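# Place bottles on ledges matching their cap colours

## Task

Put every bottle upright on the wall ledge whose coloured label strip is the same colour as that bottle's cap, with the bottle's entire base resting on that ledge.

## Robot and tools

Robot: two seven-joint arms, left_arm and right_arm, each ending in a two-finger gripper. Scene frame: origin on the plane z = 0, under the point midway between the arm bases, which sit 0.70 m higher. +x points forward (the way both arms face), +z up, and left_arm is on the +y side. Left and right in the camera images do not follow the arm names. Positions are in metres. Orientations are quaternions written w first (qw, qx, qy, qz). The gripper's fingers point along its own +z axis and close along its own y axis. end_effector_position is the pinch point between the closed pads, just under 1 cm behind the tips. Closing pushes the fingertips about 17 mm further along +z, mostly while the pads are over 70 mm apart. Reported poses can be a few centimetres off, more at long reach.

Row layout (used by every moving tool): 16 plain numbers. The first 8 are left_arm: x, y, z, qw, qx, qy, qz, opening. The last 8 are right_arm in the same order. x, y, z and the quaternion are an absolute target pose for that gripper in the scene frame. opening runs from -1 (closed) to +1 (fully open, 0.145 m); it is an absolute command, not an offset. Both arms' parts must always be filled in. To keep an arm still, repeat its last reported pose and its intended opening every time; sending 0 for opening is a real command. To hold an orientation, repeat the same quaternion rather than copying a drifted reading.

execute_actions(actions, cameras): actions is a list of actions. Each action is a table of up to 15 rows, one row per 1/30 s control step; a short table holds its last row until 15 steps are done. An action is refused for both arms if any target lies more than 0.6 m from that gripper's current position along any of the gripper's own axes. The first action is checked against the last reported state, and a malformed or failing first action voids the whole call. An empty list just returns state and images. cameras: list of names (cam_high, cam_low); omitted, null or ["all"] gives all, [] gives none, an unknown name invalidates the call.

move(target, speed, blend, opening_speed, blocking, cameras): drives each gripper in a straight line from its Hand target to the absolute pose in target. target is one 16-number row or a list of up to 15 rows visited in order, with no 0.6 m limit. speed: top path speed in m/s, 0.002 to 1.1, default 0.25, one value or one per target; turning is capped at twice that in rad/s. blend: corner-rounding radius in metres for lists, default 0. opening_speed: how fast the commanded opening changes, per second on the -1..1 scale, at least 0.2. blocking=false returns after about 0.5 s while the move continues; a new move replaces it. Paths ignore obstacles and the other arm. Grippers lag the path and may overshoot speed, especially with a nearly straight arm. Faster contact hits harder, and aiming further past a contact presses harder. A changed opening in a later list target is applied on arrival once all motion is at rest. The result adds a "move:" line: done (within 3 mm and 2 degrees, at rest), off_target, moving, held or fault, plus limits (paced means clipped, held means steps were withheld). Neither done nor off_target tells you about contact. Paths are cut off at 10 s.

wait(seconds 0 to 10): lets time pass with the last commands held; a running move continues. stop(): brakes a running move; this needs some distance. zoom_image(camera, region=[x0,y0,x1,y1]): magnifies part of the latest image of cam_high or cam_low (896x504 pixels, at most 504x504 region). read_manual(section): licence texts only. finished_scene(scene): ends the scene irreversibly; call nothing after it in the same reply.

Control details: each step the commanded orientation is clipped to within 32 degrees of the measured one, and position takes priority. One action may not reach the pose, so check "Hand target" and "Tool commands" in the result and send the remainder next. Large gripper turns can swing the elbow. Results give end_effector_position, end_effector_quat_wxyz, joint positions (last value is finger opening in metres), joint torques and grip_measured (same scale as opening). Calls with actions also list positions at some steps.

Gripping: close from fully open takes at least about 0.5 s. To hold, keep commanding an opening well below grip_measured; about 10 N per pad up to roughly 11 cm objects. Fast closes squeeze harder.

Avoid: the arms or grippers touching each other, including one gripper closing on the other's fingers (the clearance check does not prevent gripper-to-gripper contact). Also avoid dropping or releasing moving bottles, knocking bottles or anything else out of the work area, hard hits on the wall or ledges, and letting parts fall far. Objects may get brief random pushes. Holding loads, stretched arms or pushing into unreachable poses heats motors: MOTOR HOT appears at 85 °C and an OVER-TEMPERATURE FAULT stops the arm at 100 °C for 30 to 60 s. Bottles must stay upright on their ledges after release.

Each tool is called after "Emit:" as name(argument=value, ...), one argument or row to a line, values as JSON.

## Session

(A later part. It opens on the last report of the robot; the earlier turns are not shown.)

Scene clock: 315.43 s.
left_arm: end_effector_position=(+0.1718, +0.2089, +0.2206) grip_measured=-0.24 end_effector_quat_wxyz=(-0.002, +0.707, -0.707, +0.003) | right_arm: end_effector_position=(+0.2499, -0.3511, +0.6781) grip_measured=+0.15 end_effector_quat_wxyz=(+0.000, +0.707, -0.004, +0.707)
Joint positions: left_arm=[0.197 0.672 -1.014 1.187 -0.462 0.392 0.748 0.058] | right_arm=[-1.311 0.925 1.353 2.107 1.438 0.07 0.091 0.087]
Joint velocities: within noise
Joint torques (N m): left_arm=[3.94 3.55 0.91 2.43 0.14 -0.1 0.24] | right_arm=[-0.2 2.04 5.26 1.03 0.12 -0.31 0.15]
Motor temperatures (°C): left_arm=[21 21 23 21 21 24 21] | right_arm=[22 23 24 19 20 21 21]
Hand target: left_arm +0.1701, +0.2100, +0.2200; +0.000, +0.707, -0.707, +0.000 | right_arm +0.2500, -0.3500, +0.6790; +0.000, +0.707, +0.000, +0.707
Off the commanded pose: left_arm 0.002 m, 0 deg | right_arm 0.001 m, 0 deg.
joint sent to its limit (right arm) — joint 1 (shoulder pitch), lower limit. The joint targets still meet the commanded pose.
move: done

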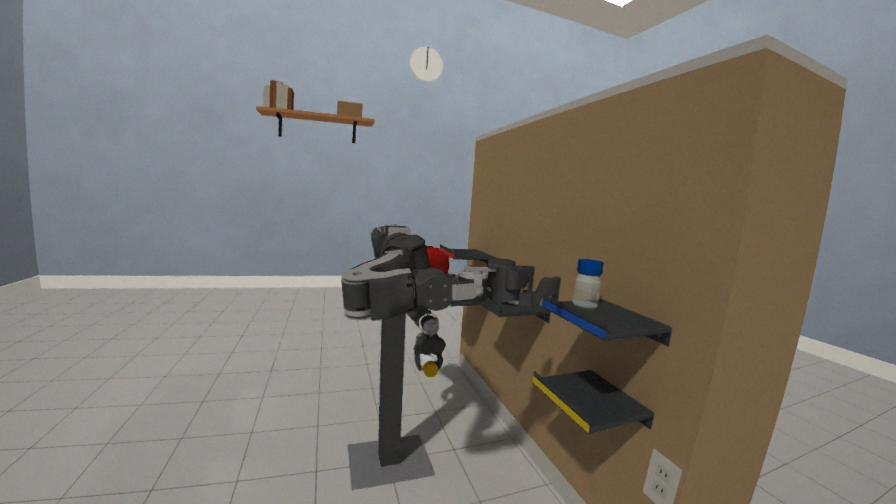

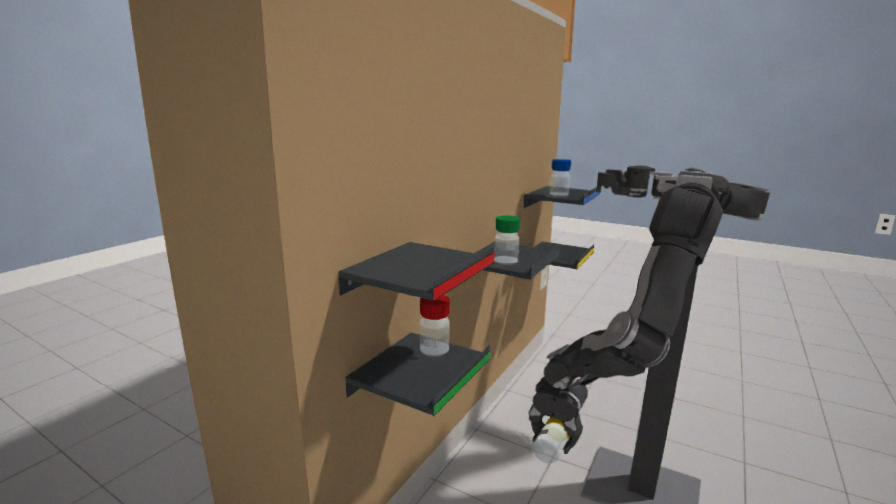

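Emit:
move(
  target=[
    [0.18,0.2,0.35,0,0.9239,0,0.3827,-0.8,0.22,-0.3,0.5,0,0.9239,0,0.3827,0.3],
    [0.22,0.10,0.55,0,0.7071,0,0.7071,-0.8,0.02,-0.29,0.41,0,0.7071,0.7071,0,0.3],
    [0.27,0.0,0.65,0.0616,0.7044,-0.0616,0.7044,-0.8,-0.08,-0.27,0.41,0,0.7071,0.7071,0,0.3],
    [0.385,-0.078,0.62,0.1228,0.6964,-0.1228,0.6964,-0.8,0.17,-0.21,0.22,0,0.7071,0.7071,0,0.3],
  ],
  speed=0.4,
  blend=[0.03,0.03,0.02,0],
)

Emit:
zoom_image(
  camera="cam_low",
  region=[450, 150, 610, 310],
)

Scene clock: 340.50 s.
left_arm: end_effector_position=(+0.3847, -0.0771, +0.6184) grip_measured=-0.24 end_effector_quat_wxyz=(+0.121, +0.700, -0.122, +0.693) | right_arm: end_effector_position=(+0.1693, -0.2101, +0.2202) grip_measured=+0.30 end_effector_quat_wxyz=(-0.002, +0.706, +0.708, -0.001)
Joint positions: left_arm=[0.526 -0.163 -0.726 1.624 0.275 0.548 -0.509 0.058] | right_arm=[-0.088 0.063 0.183 1.185 -1.581 -0.197 1.106 0.098]
Joint velocities: within noise
Joint torques (N m): left_arm=[8.35 -3.42 0.01 4.08 -0.13 -0.91 0.16] | right_arm=[2.49 1.09 0.08 3.34 0.08 0.21 -0.11]
Motor temperatures (°C): left_arm=[22 21 23 21 21 24 21] | right_arm=[21 23 24 19 20 21 21]
Hand target: left_arm +0.3849, -0.0781, +0.6200; +0.123, +0.696, -0.123, +0.696 | right_arm +0.1701, -0.2100, +0.2200; +0.000, +0.707, +0.707, +0.000
Off the commanded pose: left_arm 0.002 m, 1 deg | right_arm 0.001 m, 0 deg.
joint sent to its limit (right arm) — joint 5 (forearm roll), lower limit. The joint targets still meet the commanded pose.
move: done

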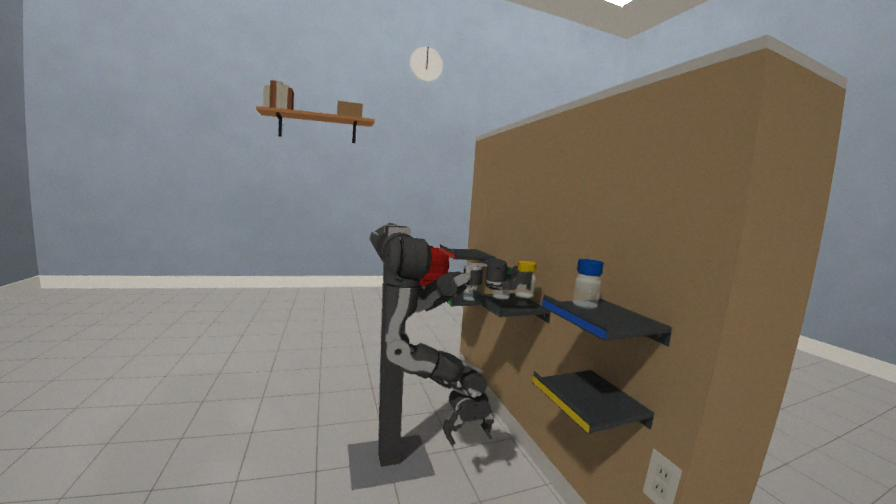

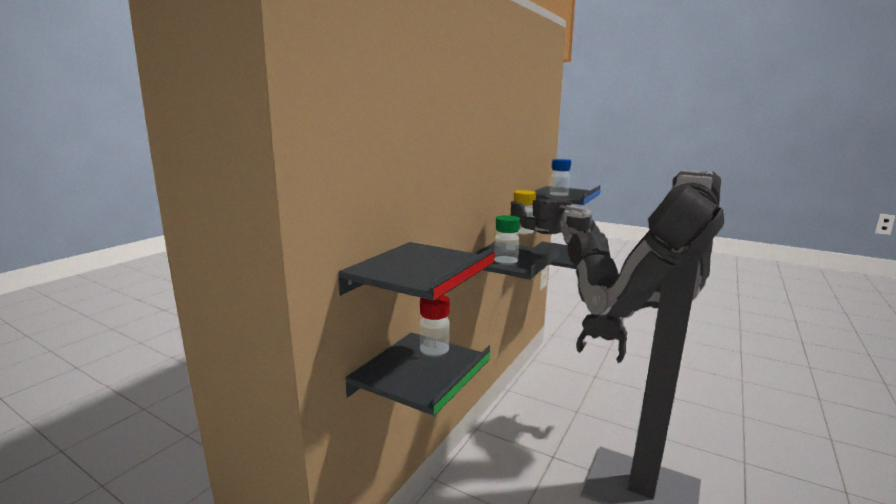

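Scaled by 3.150 from the camera's 896x504 image, which has a finer 1280x720 frame.

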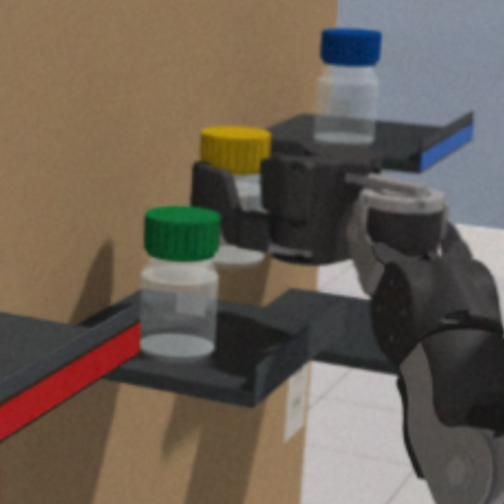

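Emit:
move(
  target=[
    [0.385,-0.078,0.583,0.1228,0.6964,-0.1228,0.6964,-0.8,0.17,-0.21,0.22,0,0.7071,0.7071,0,0.3],
    [0.385,-0.078,0.571,0.1228,0.6964,-0.1228,0.6964,-0.8,0.17,-0.21,0.22,0,0.7071,0.7071,0,0.3],
  ],
  speed=[0.08,0.025],
  cameras=["cam_low"],
)

Emit:
zoom_image(
  camera="cam_low",
  region=[450, 150, 610, 310],
)

Scene clock: 357.60 s.
left_arm: end_effector_position=(+0.3853, -0.0778, +0.5778) grip_measured=-0.24 end_effector_quat_wxyz=(+0.125, +0.691, -0.119, +0.702) | right_arm: end_effector_position=(+0.1693, -0.2101, +0.2202) grip_measured=+0.30 end_effector_quat_wxyz=(-0.002, +0.706, +0.708, -0.001)
Joint positions: left_arm=[0.463 -0.107 -0.783 1.526 0.264 0.334 -0.504 0.058] | right_arm=[-0.088 0.063 0.183 1.185 -1.581 -0.197 1.106 0.098]
Joint velocities: within noise
Joint torques (N m): left_arm=[5.71 -2.44 -0.06 3.44 -0.06 -0.58 0.2] | right_arm=[2.52 1.15 -0.02 3.22 0.07 0.19 -0.11]
Motor temperatures (°C): left_arm=[24 22 22 22 21 25 21] | right_arm=[21 23 23 19 20 21 21]
Hand target: left_arm +0.3849, -0.0779, +0.5711; +0.123, +0.696, -0.123, +0.696 | right_arm +0.1701, -0.2100, +0.2200; +0.000, +0.707, +0.707, +0.000
Off the commanded pose: left_arm 0.007 m, 1 deg | right_arm 0.001 m, 0 deg.
joint sent to its limit (right arm) — joint 5 (forearm roll), lower limit. The joint targets still meet the commanded pose.
move: off_target (left_arm)
Images, in order (width x height): cam_low 896x504.

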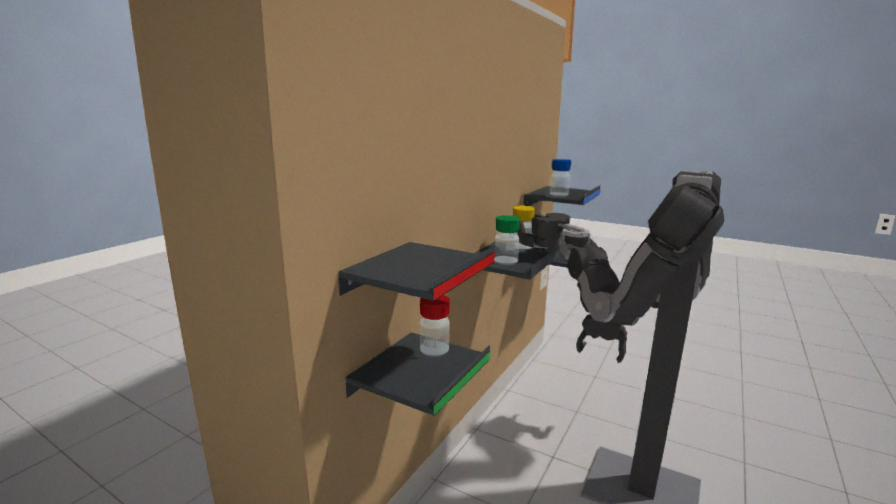

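Scaled by 3.150 from the camera's 896x504 image, which has a finer 1280x720 frame.

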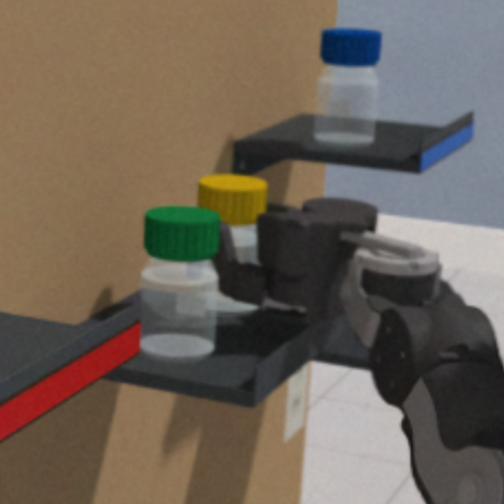

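Emit:
move(
  target=[
    [0.385,-0.078,0.577,0.1228,0.6964,-0.1228,0.6964,0.15,0.17,-0.21,0.22,0,0.7071,0.7071,0,0.3],
    [0.275,-0.038,0.582,0.1228,0.6964,-0.1228,0.6964,0.15,0.20,-0.23,0.35,0,0.9239,0,0.3827,0.3],
    [0.24,0.12,0.56,0,0.7071,0,0.7071,0.4,0.22,-0.23,0.5,0,0.7071,0,0.7071,0.3],
    [0.25,0.27,0.50,0,0.7071,0,0.7071,0.4,0.24,-0.17,0.56,0,0.7071,0,0.7071,0.3],
    [0.285,0.335,0.487,0,0.7071,0,0.7071,0.5,0.275,-0.08,0.582,0,0.7071,0,0.7071,0.3],
  ],
  speed=[0.1,0.3,0.4,0.4,0.3],
  blend=[0,0.02,0.04,0.03,0],
  opening_speed=1.0,
)

Emit:
zoom_image(
  camera="cam_low",
  region=[380, 150, 630, 400],
)

Emit:
zoom_image(
  camera="cam_high",
  region=[420, 220, 640, 400],
)

Scene clock: 394.03 s.
left_arm: end_effector_position=(+0.2856, +0.3355, +0.4886) grip_measured=+0.50 end_effector_quat_wxyz=(-0.002, +0.706, +0.000, +0.708) | right_arm: end_effector_position=(+0.2746, -0.0793, +0.5839) grip_measured=+0.30 end_effector_quat_wxyz=(-0.003, +0.705, +0.000, +0.710)
Joint positions: left_arm=[-0.568 0.948 0.076 1.61 0.955 -0.487 0.01 0.112] | right_arm=[-0.398 -0.178 -0.396 2.314 -0.329 0.401 -0.171 0.098]
Joint velocities: within noise
Joint torques (N m): left_arm=[1.99 5.26 1.92 2.55 0.19 -0.68 0.23] | right_arm=[1.17 -1.7 -1.21 3.26 -0.04 -0.32 -0.14]
Motor temperatures (°C): left_arm=[23 21 22 22 21 25 21] | right_arm=[21 23 22 20 20 20 21]
Hand target: left_arm +0.2850, +0.3350, +0.4870; +0.000, +0.707, +0.000, +0.707 | right_arm +0.2750, -0.0800, +0.5820; +0.000, +0.707, +0.000, +0.707
Off the commanded pose: left_arm 0.002 m, 0 deg | right_arm 0.002 m, 1 deg.
joint read past its limit (right arm) — joint 2 (shoulder roll), lower limit.
joint sent to its limit (right arm) — joint 2 (shoulder roll), lower limit. The joint targets still meet the commanded pose.
move: done; blend cut to 0 m at target 3

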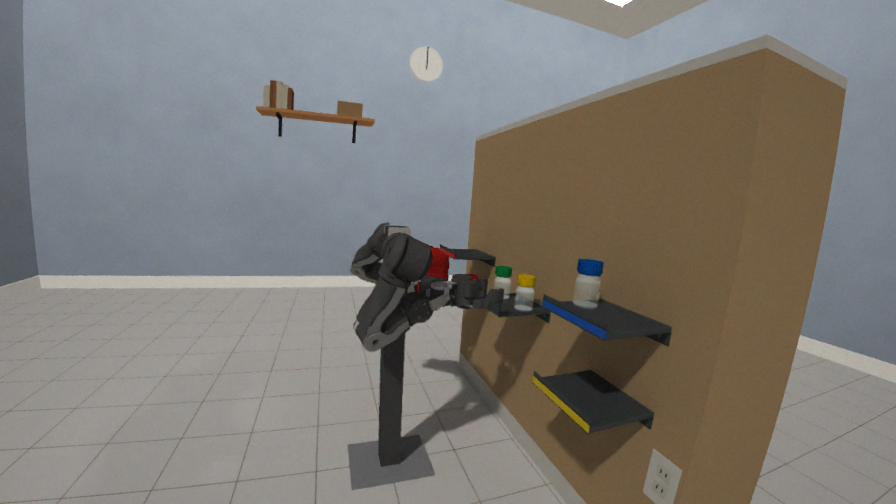

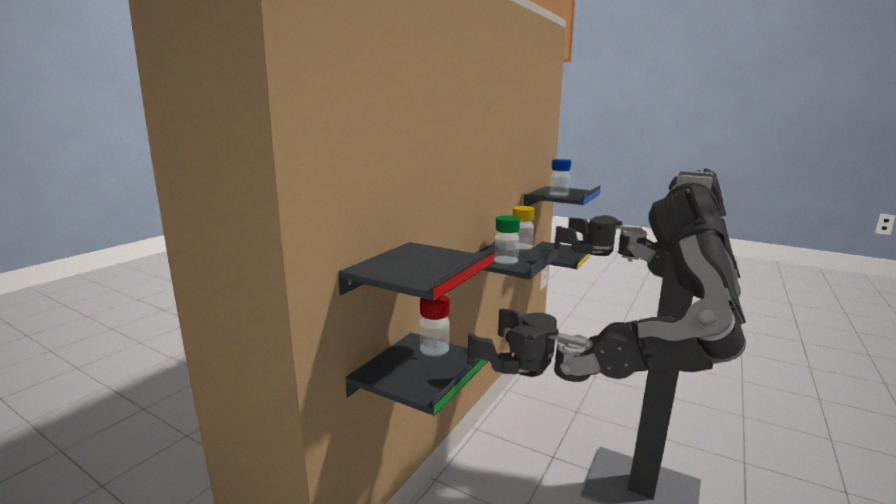

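Scaled by 2.016 from the camera's 896x504 image, which has a finer 1280x720 frame.

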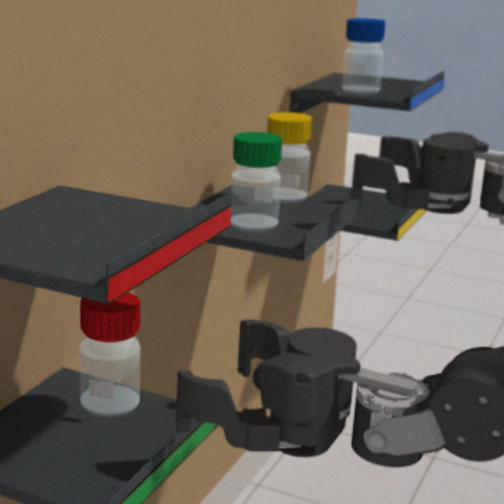

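Scaled by 2.291 from the camera's 896x504 image, which has a finer 1280x720 frame.

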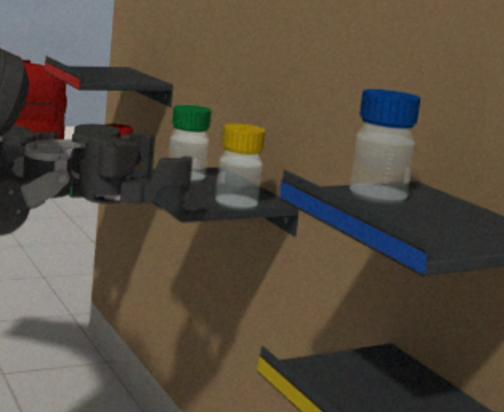

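Emit:
move(
  target=[
    [0.389,0.338,0.486,0,0.7071,0,0.7071,0.5,0.386,-0.079,0.578,0,0.7071,0,0.7071,0.3],
  ],
  speed=0.15,
)

Emit:
zoom_image(
  camera="cam_low",
  region=[380, 150, 630, 400],
)

Emit:
zoom_image(
  camera="cam_high",
  region=[420, 220, 640, 400],
)

Scene clock: 406.30 s.
left_arm: end_effector_position=(+0.3901, +0.3390, +0.4904) grip_measured=+0.50 end_effector_quat_wxyz=(-0.002, +0.703, +0.002, +0.712) | right_arm: end_effector_position=(+0.3860, -0.0778, +0.5787) grip_measured=+0.30 end_effector_quat_wxyz=(-0.001, +0.707, +0.002, +0.707)
Joint positions: left_arm=[0.151 0.855 -0.301 1.207 0.919 -0.321 0.086 0.112] | right_arm=[0.152 -0.178 -0.229 1.847 -0.154 0.462 -0.181 0.098]
Joint velocities: within noise
Joint torques (N m): left_arm=[5.08 5.95 1.61 2.58 0.18 -0.55 0.22] | right_arm=[3.86 -1.94 -0.57 3.9 0.09 -0.54 -0.14]
Motor temperatures (°C): left_arm=[22 22 23 22 21 25 21] | right_arm=[21 23 22 20 20 20 21]
Hand target: left_arm +0.3890, +0.3381, +0.4861; +0.000, +0.707, +0.000, +0.707 | right_arm +0.3860, -0.0790, +0.5780; +0.000, +0.707, +0.000, +0.707
Off the commanded pose: left_arm 0.005 m, 1 deg | right_arm 0.001 m, 0 deg.
joint read past its limit (right arm) — joint 2 (shoulder roll), lower limit.
joint sent to its limit (right arm) — joint 2 (shoulder roll), lower limit. The joint targets still meet the commanded pose.
move: off_target (left_arm)

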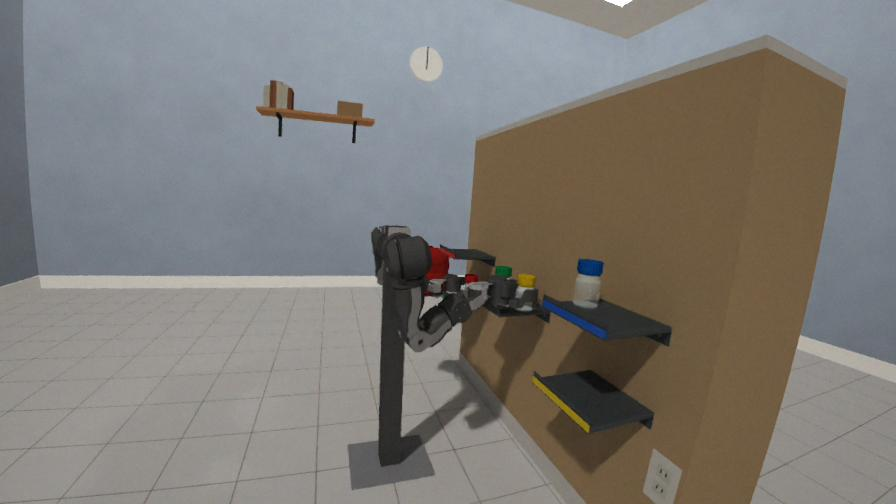

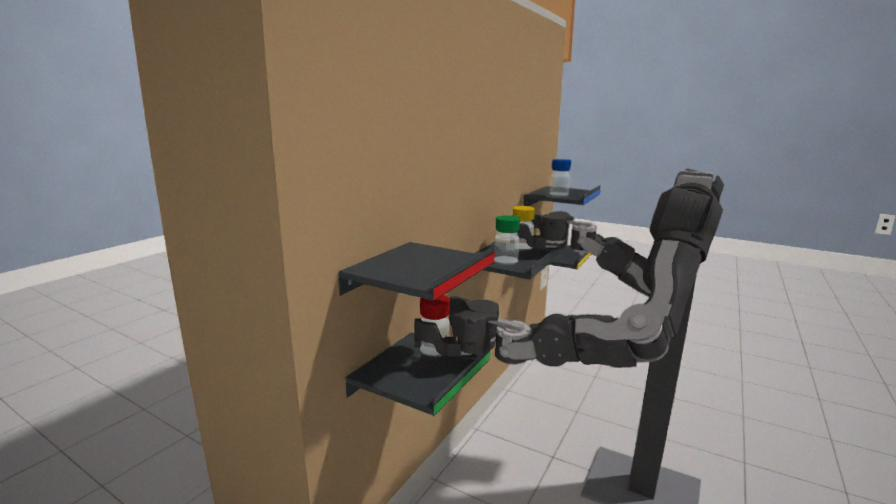

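Scaled by 2.016 from the camera's 896x504 image, which has a finer 1280x720 frame.

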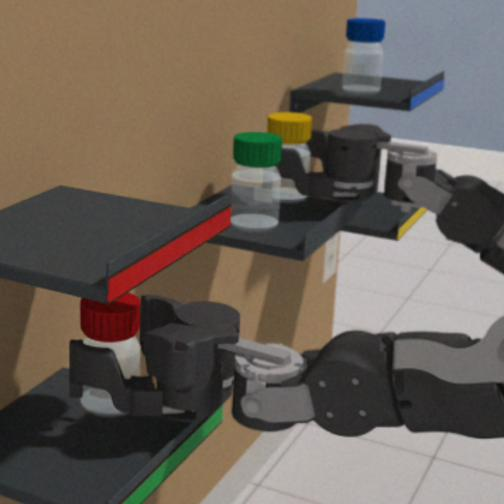

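Scaled by 2.291 from the camera's 896x504 image, which has a finer 1280x720 frame.

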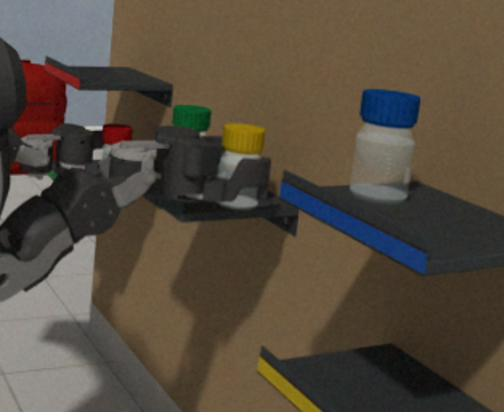

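Emit:
move(
  target=[
    [0.389,0.338,0.486,0,0.7071,0,0.7071,-0.7,0.386,-0.079,0.578,0,0.7071,0,0.7071,-0.7],
    [0.389,0.338,0.525,0,0.7071,0,0.7071,-0.8,0.386,-0.079,0.62,0,0.7071,0,0.7071,-0.8],
    [0.25,0.33,0.535,0,0.7071,0,0.7071,-0.8,0.26,-0.14,0.61,0,0.7071,0,0.7071,-0.8],
    [0.25,0.30,0.735,0,0.7071,0,0.7071,-0.8,0.25,-0.33,0.53,0,0.7071,0,0.7071,-0.8],
  ],
  speed=[0.1,0.15,0.25,0.3],
  blend=[0,0.01,0.02,0],
  opening_speed=1.2,
)

Emit:
zoom_image(
  camera="cam_high",
  region=[400, 200, 680, 440],
)

Scene clock: 435.77 s.
left_arm: end_effector_position=(+0.2501, +0.2990, +0.7344) grip_measured=-0.27 end_effector_quat_wxyz=(+0.000, +0.709, -0.003, +0.705) | right_arm: end_effector_position=(+0.2497, -0.3307, +0.5263) grip_measured=-0.25 end_effector_quat_wxyz=(+0.001, +0.713, -0.002, +0.701)
Joint positions: left_arm=[-0.851 0.993 1.392 2.319 1.584 0.583 -0.205 0.055] | right_arm=[-0.581 0.411 0.65 1.874 0.636 0.021 0.419 0.057]
Joint velocities: within noise
Joint torques (N m): left_arm=[1.65 3.68 1.62 0.42 0.11 -0.8 -0.06] | right_arm=[0.86 3.76 3 4.19 0.48 -0.68 0.19]
Motor temperatures (°C): left_arm=[23 23 23 22 21 25 21] | right_arm=[22 23 22 21 20 21 21]
Hand target: left_arm +0.2500, +0.3000, +0.7349; +0.000, +0.707, +0.000, +0.707 | right_arm +0.2500, -0.3300, +0.5299; +0.000, +0.707, +0.000, +0.707
Off the commanded pose: left_arm 0.001 m, 0 deg | right_arm 0.004 m, 1 deg.
joint sent to its limit (left arm) — joint 5 (forearm roll), upper limit. The joint targets still meet the commanded pose.
move: off_target (right_arm); blend cut to 0 m at target 2

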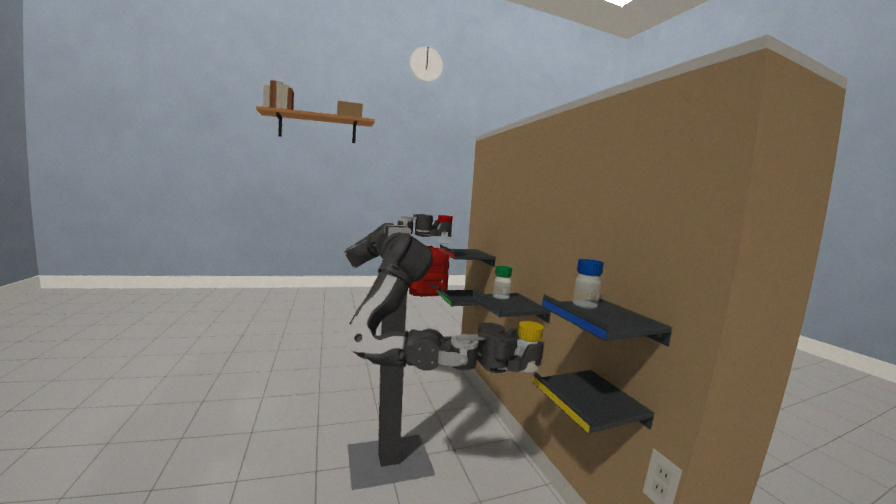

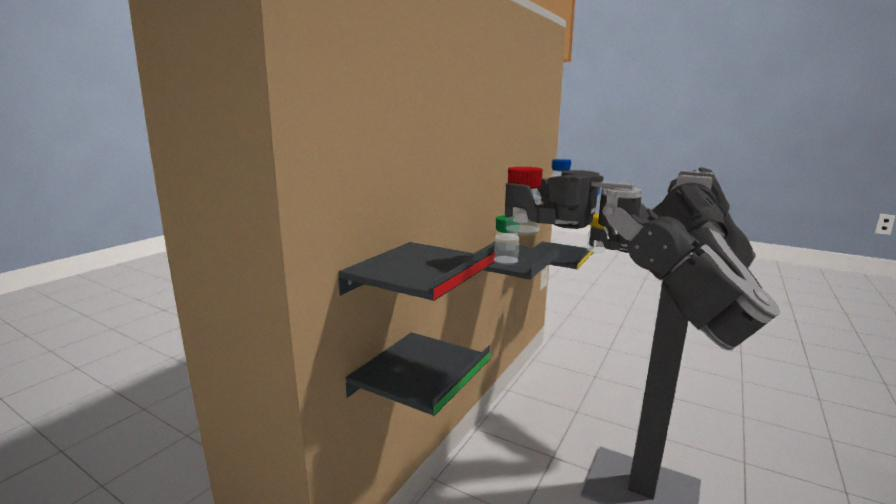

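Scaled by 1.800 from the camera's 896x504 image, which has a finer 1280x720 frame.

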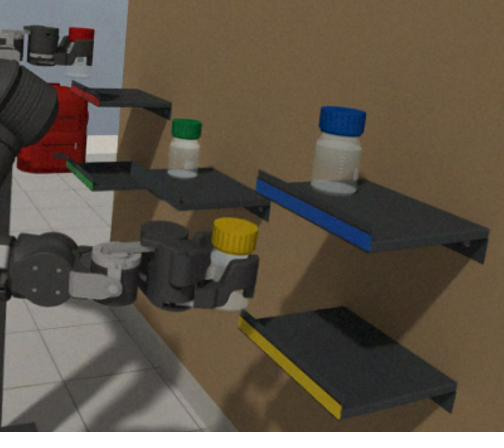

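Emit:
move(
  target=[
    [0.29,0.335,0.735,0,0.7071,0,0.7071,-0.8,0.28,-0.345,0.53,0,0.7071,0,0.7071,-0.8],
    [0.389,0.336,0.73,0,0.7071,0,0.7071,-0.8,0.387,-0.345,0.53,0,0.7071,0,0.7071,-0.8],
    [0.389,0.336,0.706,0,0.7071,0,0.7071,-0.8,0.387,-0.345,0.49,0,0.7071,0,0.7071,-0.8],
  ],
  speed=[0.2,0.2,0.08],
  blend=[0.02,0.01,0],
)

Emit:
zoom_image(
  camera="cam_high",
  region=[420, 200, 680, 440],
)

Emit:
zoom_image(
  camera="cam_low",
  region=[340, 160, 500, 300],
)

Scene clock: 450.87 s.
left_arm: end_effector_position=(+0.3894, +0.3346, +0.7053) grip_measured=-0.27 end_effector_quat_wxyz=(+0.001, +0.710, -0.004, +0.704) | right_arm: end_effector_position=(+0.3862, -0.3463, +0.4866) grip_measured=-0.25 end_effector_quat_wxyz=(+0.001, +0.712, -0.003, +0.702)
Joint positions: left_arm=[-1.376 1.633 1.412 1.683 1.584 0.042 -0.168 0.055] | right_arm=[0.128 0.514 0.261 1.2 0.452 -0.066 0.393 0.057]
Joint velocities: within noise
Joint torques (N m): left_arm=[5.31 1.17 3.51 0.39 0.11 -0.97 -0.06] | right_arm=[4.89 5.5 1.8 4.26 0.4 -0.7 0.16]
Motor temperatures (°C): left_arm=[22 23 23 21 21 25 21] | right_arm=[21 23 23 21 20 21 21]
Hand target: left_arm +0.3890, +0.3360, +0.7061; +0.000, +0.707, +0.000, +0.707 | right_arm +0.3870, -0.3450, +0.4900; +0.000, +0.707, +0.000, +0.707
Off the commanded pose: left_arm 0.002 m, 1 deg | right_arm 0.004 m, 1 deg.
joint sent to its limit (left arm) — joint 5 (forearm roll), upper limit. The joint targets still meet the commanded pose.
move: off_target (right_arm)

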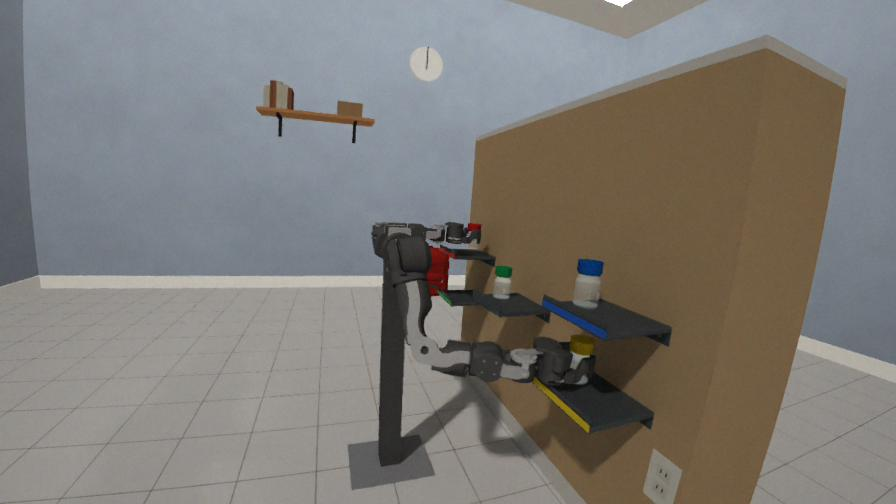

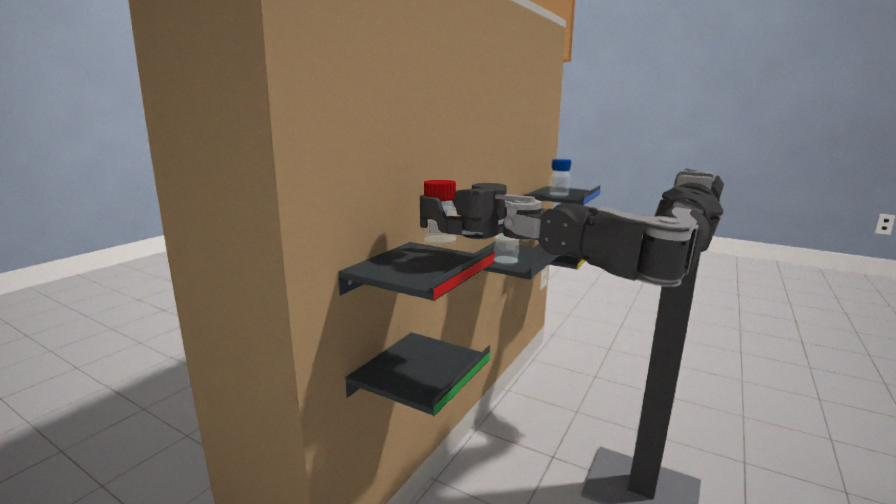

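Scaled by 1.938 from the camera's 896x504 image, which has a finer 1280x720 frame.

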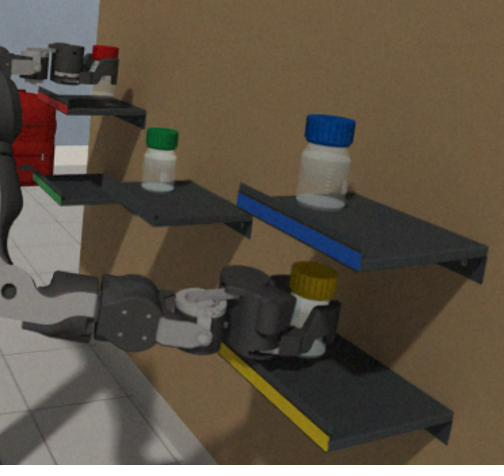

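Scaled by 3.150 from the camera's 896x504 image, which has a finer 1280x720 frame.

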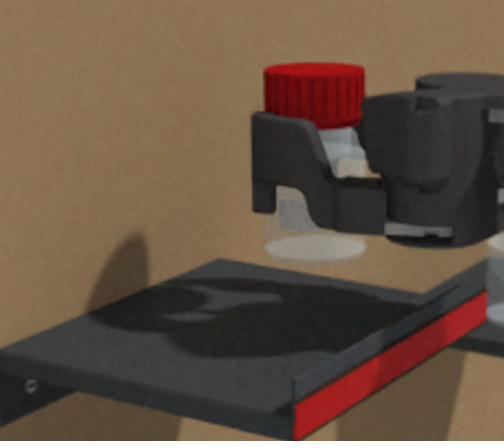

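Emit:
move(
  target=[
    [0.389,0.336,0.688,0,0.7071,0,0.7071,-0.8,0.387,-0.345,0.486,0,0.7071,0,0.7071,-0.8],
    [0.389,0.336,0.677,0,0.7071,0,0.7071,-0.8,0.387,-0.345,0.478,0,0.7071,0,0.7071,-0.8],
  ],
  speed=[0.08,0.025],
)

Emit:
zoom_image(
  camera="cam_high",
  region=[420, 200, 680, 440],
)

Emit:
zoom_image(
  camera="cam_low",
  region=[340, 160, 500, 300],
)

Scene clock: 463.50 s.
left_arm: end_effector_position=(+0.3886, +0.3355, +0.6822) grip_measured=-0.27 end_effector_quat_wxyz=(+0.003, +0.701, +0.000, +0.713) | right_arm: end_effector_position=(+0.3870, -0.3475, +0.4813) grip_measured=-0.25 end_effector_quat_wxyz=(+0.004, +0.705, +0.000, +0.709)
Joint positions: left_arm=[-1.407 1.632 1.318 1.683 1.572 -0.109 -0.168 0.055] | right_arm=[0.143 0.504 0.258 1.149 0.439 -0.124 0.409 0.057]
Joint velocities: within noise
Joint torques (N m): left_arm=[5.08 1.94 2.06 -0.03 0 -0.41 -0.05] | right_arm=[4 4.15 0.76 2.97 0.45 -0.47 0.15]
Motor temperatures (°C): left_arm=[23 22 24 21 21 26 21] | right_arm=[22 23 23 21 20 21 21]
Hand target: left_arm +0.3889, +0.3361, +0.6769; +0.000, +0.707, +0.000, +0.707 | right_arm +0.3870, -0.3449, +0.4780; +0.000, +0.707, +0.000, +0.707
Off the commanded pose: left_arm 0.005 m, 1 deg | right_arm 0.004 m, 1 deg.
move: off_target (left_arm, right_arm)

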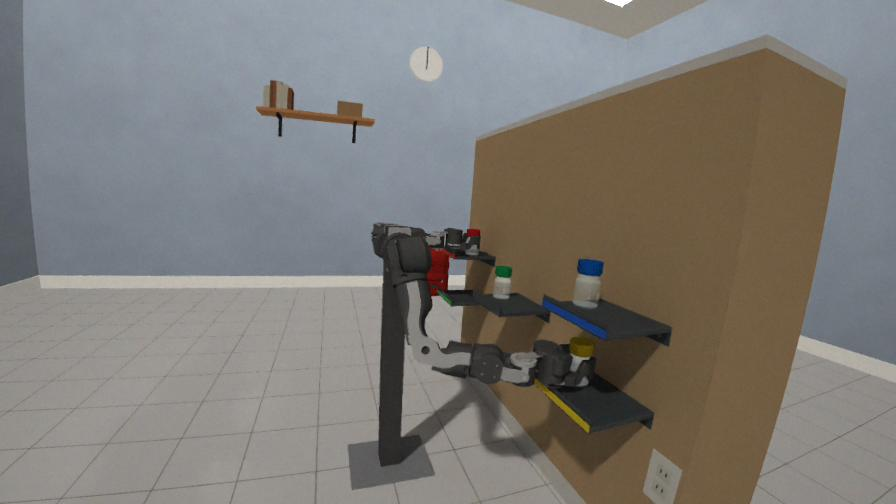

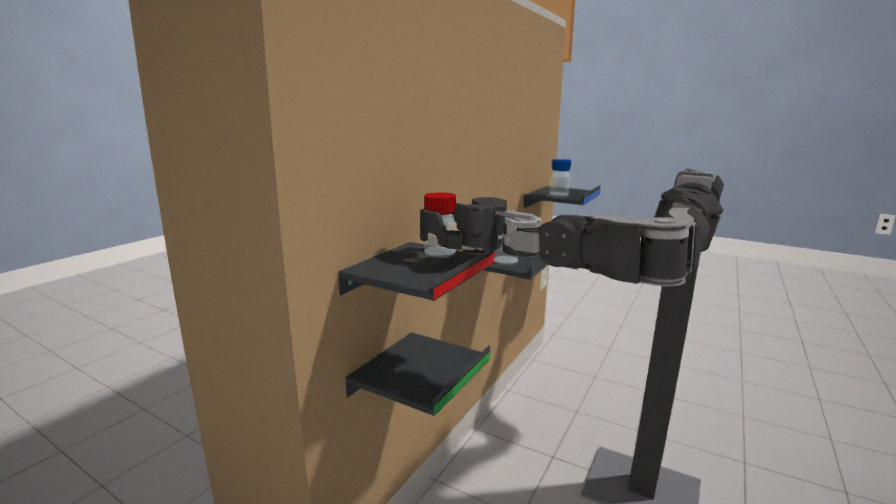

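Scaled by 1.938 from the camera's 896x504 image, which has a finer 1280x720 frame.

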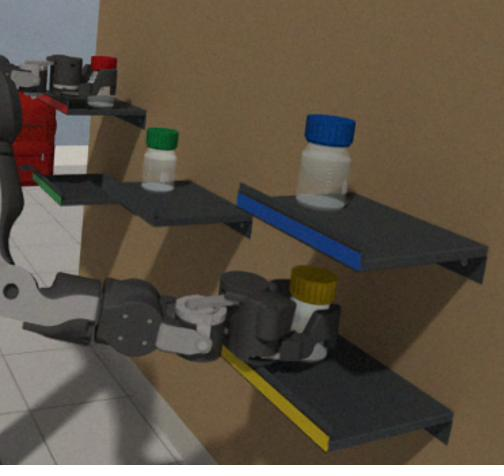

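Scaled by 3.150 from the camera's 896x504 image, which has a finer 1280x720 frame.

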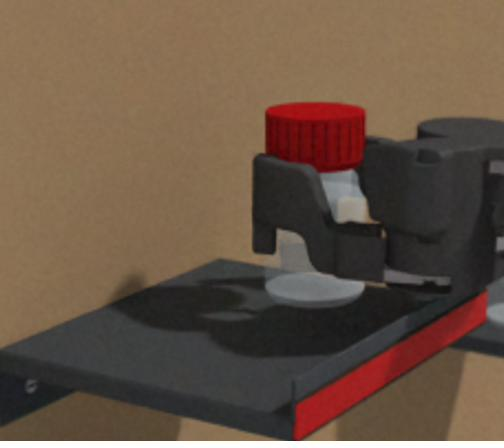

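Emit:
move(
  target=[
    [0.389,0.336,0.681,0,0.7071,0,0.7071,0.15,0.387,-0.346,0.4815,0,0.7071,0,0.7071,0.15],
    [0.25,0.335,0.683,0,0.7071,0,0.7071,0.3,0.24,-0.345,0.487,0,0.7071,0,0.7071,0.15],
    [0.22,0.30,0.5,0,0.9239,0,0.3827,0.3,0.23,-0.345,0.487,0,0.7071,0,0.7071,0.15],
    [0.02,0.29,0.41,0,0.7071,-0.7071,0,0.3,0.23,-0.345,0.487,0,0.7071,0,0.7071,0.15],
    [-0.08,0.27,0.41,0,0.7071,-0.7071,0,0.3,0.23,-0.345,0.487,0,0.7071,0,0.7071,0.15],
  ],
  speed=[0.1,0.25,0.45,0.5,0.4],
  blend=[0,0.02,0.03,0.03,0],
  opening_speed=1.2,
)

Emit:
zoom_image(
  camera="cam_high",
  region=[400, 200, 680, 440],
)

Scene clock: 490.27 s.
left_arm: end_effector_position=(-0.0810, +0.2702, +0.4104) grip_measured=+0.30 end_effector_quat_wxyz=(+0.002, +0.708, -0.707, -0.002) | right_arm: end_effector_position=(+0.2300, -0.3449, +0.4848) grip_measured=+0.15 end_effector_quat_wxyz=(+0.000, +0.709, -0.002, +0.705)
Joint positions: left_arm=[-1.412 -0.124 0.854 2.253 -1.047 -0.717 0.991 0.098] | right_arm=[-0.617 0.406 0.609 1.674 0.655 -0.206 0.514 0.087]
Joint velocities: within noise
Joint torques (N m): left_arm=[-4.71 0.28 1.48 2.7 0.04 -0.11 0] | right_arm=[-0.3 4.42 3.38 3.96 0.46 -0.47 0.12]
Motor temperatures (°C): left_arm=[23 22 24 21 21 25 21] | right_arm=[22 23 22 21 20 21 21]
Hand target: left_arm -0.0800, +0.2700, +0.4100; +0.000, +0.707, -0.707, +0.000 | right_arm +0.2300, -0.3451, +0.4870; +0.000, +0.707, +0.000, +0.707
Off the commanded pose: left_arm 0.001 m, 0 deg | right_arm 0.002 m, 0 deg.
joint read past its limit (left arm) — joint 1 (shoulder pitch), lower limit.
move: done; blend cut to 0 m at target 2

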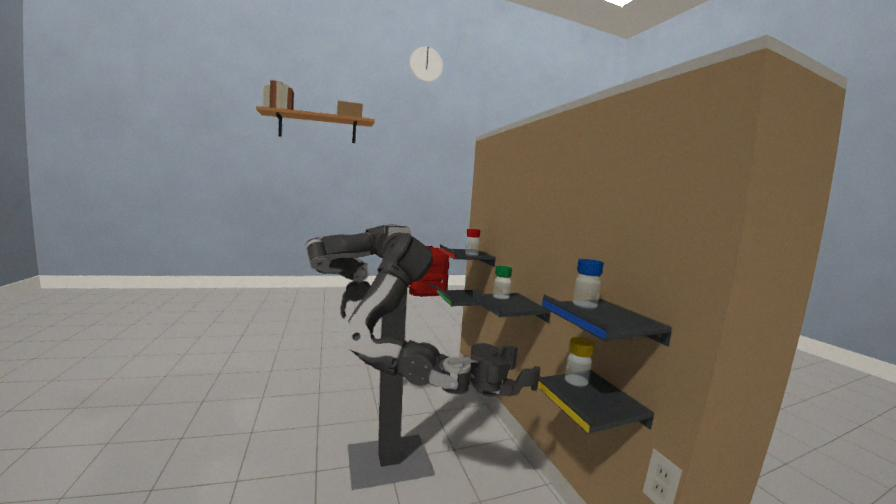

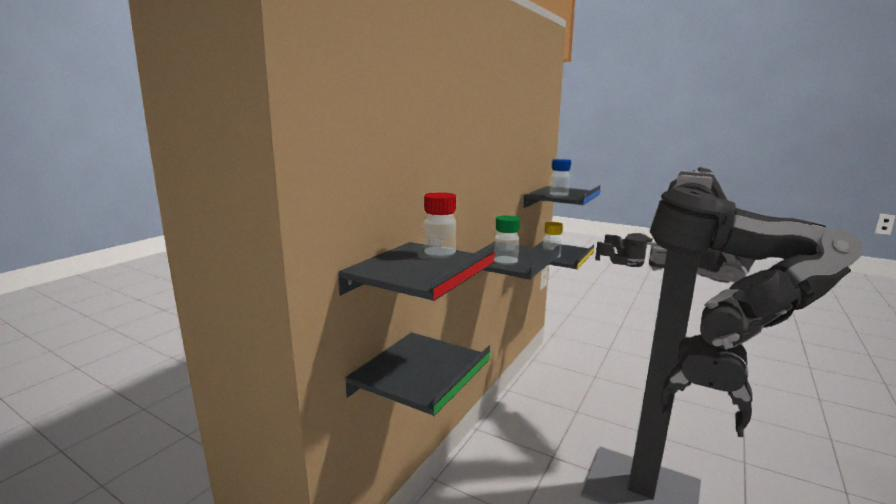

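Scaled by 1.800 from the camera's 896x504 image, which has a finer 1280x720 frame.

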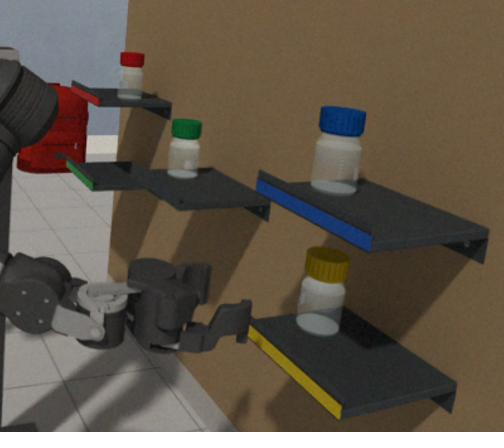

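Emit:
move(
  target=[
    [0.17,0.21,0.22,0,0.7071,-0.7071,0,0.4,0.23,-0.345,0.487,0,0.7071,0,0.7071,0.15],
    [0.18,0.2,0.35,0,0.9239,0,0.3827,0.4,0.23,-0.345,0.487,0,0.7071,0,0.7071,0.15],
    [0.23,0.12,0.55,0,0.7071,0,0.7071,0.4,0.23,-0.345,0.487,0,0.7071,0,0.7071,0.15],
    [0.27,0.043,0.58,0,0.7071,0,0.7071,0.4,0.23,-0.345,0.487,0,0.7071,0,0.7071,0.15],
  ],
  speed=0.4,
  blend=[0.03,0.03,0.02,0],
)

Emit:
zoom_image(
  camera="cam_low",
  region=[450, 150, 610, 310],
)

Scene clock: 504.00 s.
left_arm: end_effector_position=(+0.2697, +0.0435, +0.5825) grip_measured=+0.40 end_effector_quat_wxyz=(+0.002, +0.704, +0.001, +0.710) | right_arm: end_effector_position=(+0.2300, -0.3449, +0.4848) grip_measured=+0.15 end_effector_quat_wxyz=(-0.001, +0.709, -0.002, +0.705)
Joint positions: left_arm=[-0.362 -0.165 -0.604 2.232 -0.366 0.408 -0.382 0.105] | right_arm=[-0.617 0.406 0.609 1.674 0.655 -0.206 0.514 0.087]
Joint velocities: within noise
Joint torques (N m): left_arm=[1.86 -2.07 -1.61 3.54 0.02 -0.51 -0.05] | right_arm=[-0.25 4.73 3.41 3.99 0.47 -0.47 0.11]
Motor temperatures (°C): left_arm=[23 22 24 21 21 25 21] | right_arm=[21 23 23 21 20 21 21]
Hand target: left_arm +0.2700, +0.0431, +0.5799; +0.000, +0.707, +0.000, +0.707 | right_arm +0.2300, -0.3451, +0.4870; +0.000, +0.707, +0.000, +0.707
Off the commanded pose: left_arm 0.003 m, 1 deg | right_arm 0.002 m, 0 deg.
joint read past its limit (left arm) — joint 2 (shoulder roll), lower limit.
joint sent to its limit (left arm) — joint 2 (shoulder roll), lower limit. The joint targets still meet the commanded pose.
move: done

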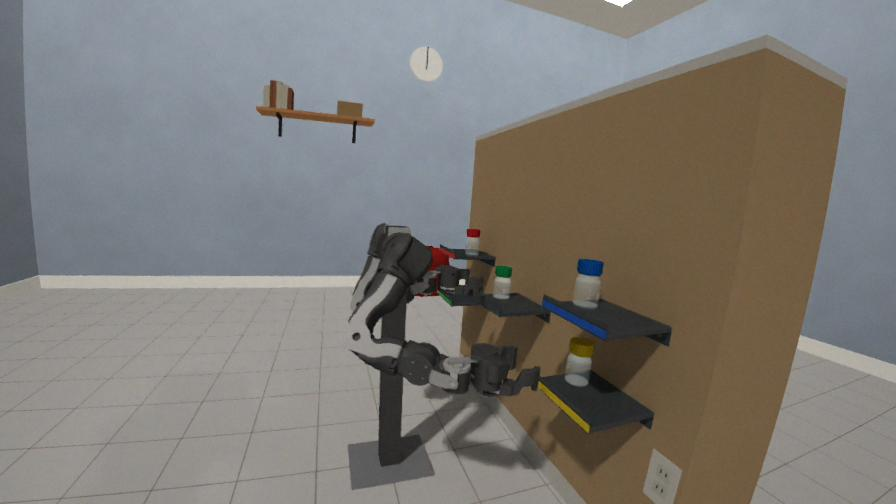

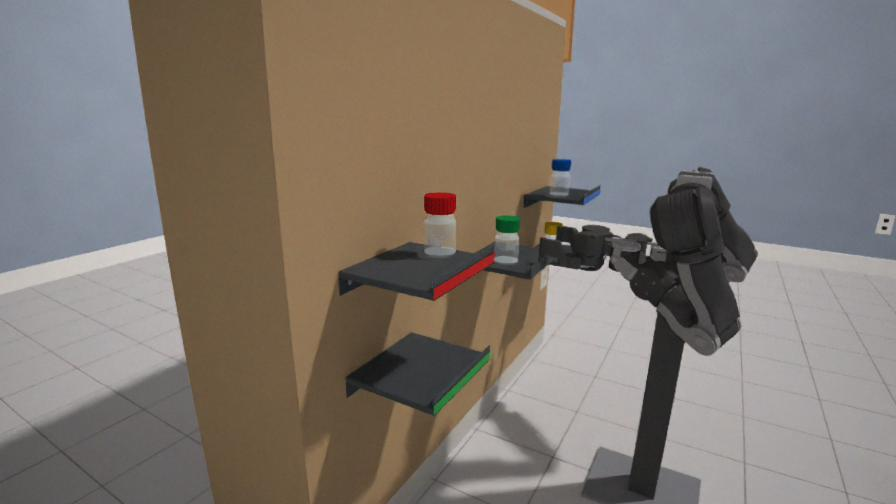

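Scaled by 3.150 from the camera's 896x504 image, which has a finer 1280x720 frame.

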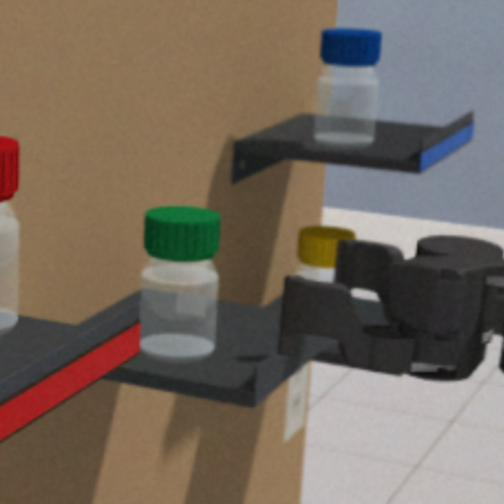

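Emit:
move(
  target=[
    [0.386,0.043,0.578,0,0.7071,0,0.7071,0.4,0.23,-0.345,0.487,0,0.7071,0,0.7071,0.15],
    [0.386,0.043,0.578,0,0.7071,0,0.7071,-0.7,0.23,-0.345,0.487,0,0.7071,0,0.7071,0.15],
    [0.386,0.043,0.62,0,0.7071,0,0.7071,-0.8,0.23,-0.345,0.487,0,0.7071,0,0.7071,0.15],
  ],
  speed=[0.15,0.1,0.12],
  opening_speed=1.2,
)

Emit:
zoom_image(
  camera="cam_low",
  region=[450, 150, 610, 310],
)

Scene clock: 514.90 s.
left_arm: end_effector_position=(+0.3865, +0.0426, +0.6194) grip_measured=-0.36 end_effector_quat_wxyz=(+0.001, +0.709, -0.001, +0.706) | right_arm: end_effector_position=(+0.2300, -0.3449, +0.4848) grip_measured=+0.15 end_effector_quat_wxyz=(-0.001, +0.709, -0.002, +0.705)
Joint positions: left_arm=[0.315 -0.165 -0.426 1.861 -0.016 0.649 -0.442 0.049] | right_arm=[-0.617 0.406 0.609 1.674 0.655 -0.206 0.514 0.087]
Joint velocities: within noise
Joint torques (N m): left_arm=[6.24 -2.23 -0.92 5.07 -0.07 -0.74 -0.05] | right_arm=[-0.36 4.68 3.3 4.04 0.46 -0.46 0.12]
Motor temperatures (°C): left_arm=[23 22 23 22 21 25 21] | right_arm=[21 23 23 21 20 21 21]
Hand target: left_arm +0.3860, +0.0431, +0.6199; +0.000, +0.707, +0.000, +0.707 | right_arm +0.2300, -0.3451, +0.4870; +0.000, +0.707, +0.000, +0.707
Off the commanded pose: left_arm 0.001 m, 0 deg | right_arm 0.002 m, 0 deg.
joint read past its limit (left arm) — joint 2 (shoulder roll), lower limit.
joint sent to its limit (left arm) — joint 2 (shoulder roll), lower limit. The joint targets still meet the commanded pose.
move: done

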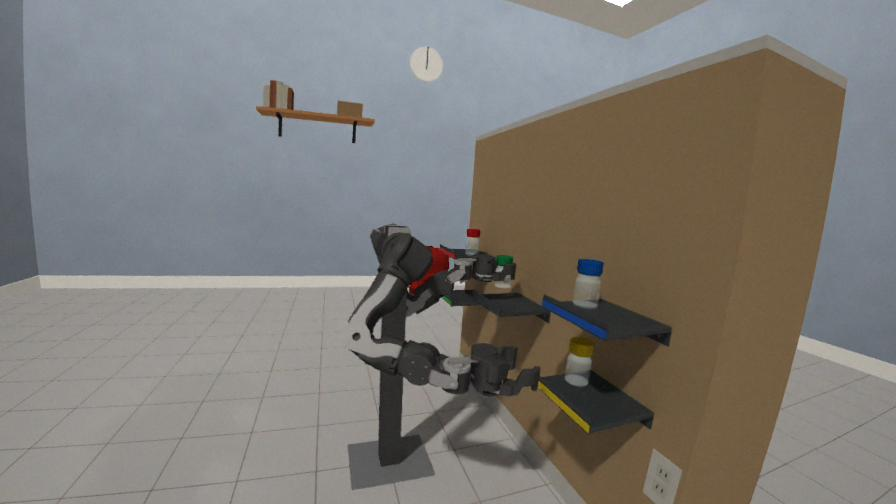

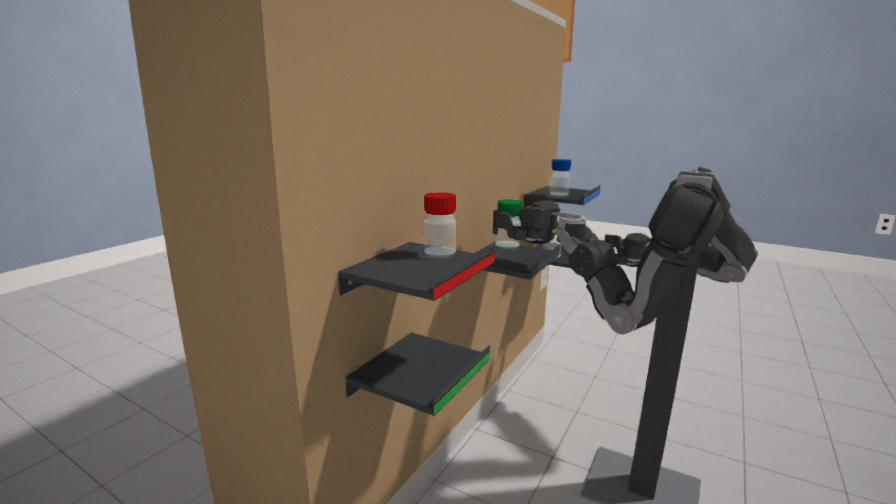

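Scaled by 3.150 from the camera's 896x504 image, which has a finer 1280x720 frame.

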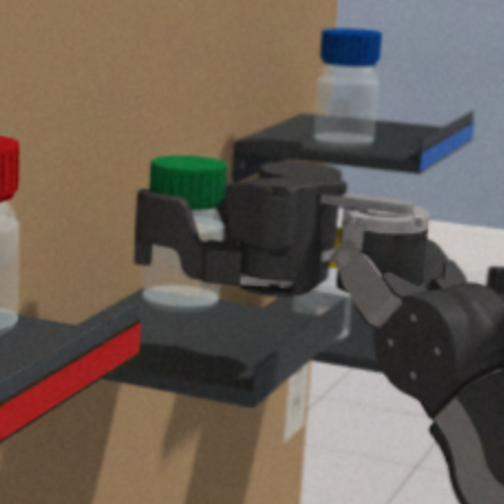

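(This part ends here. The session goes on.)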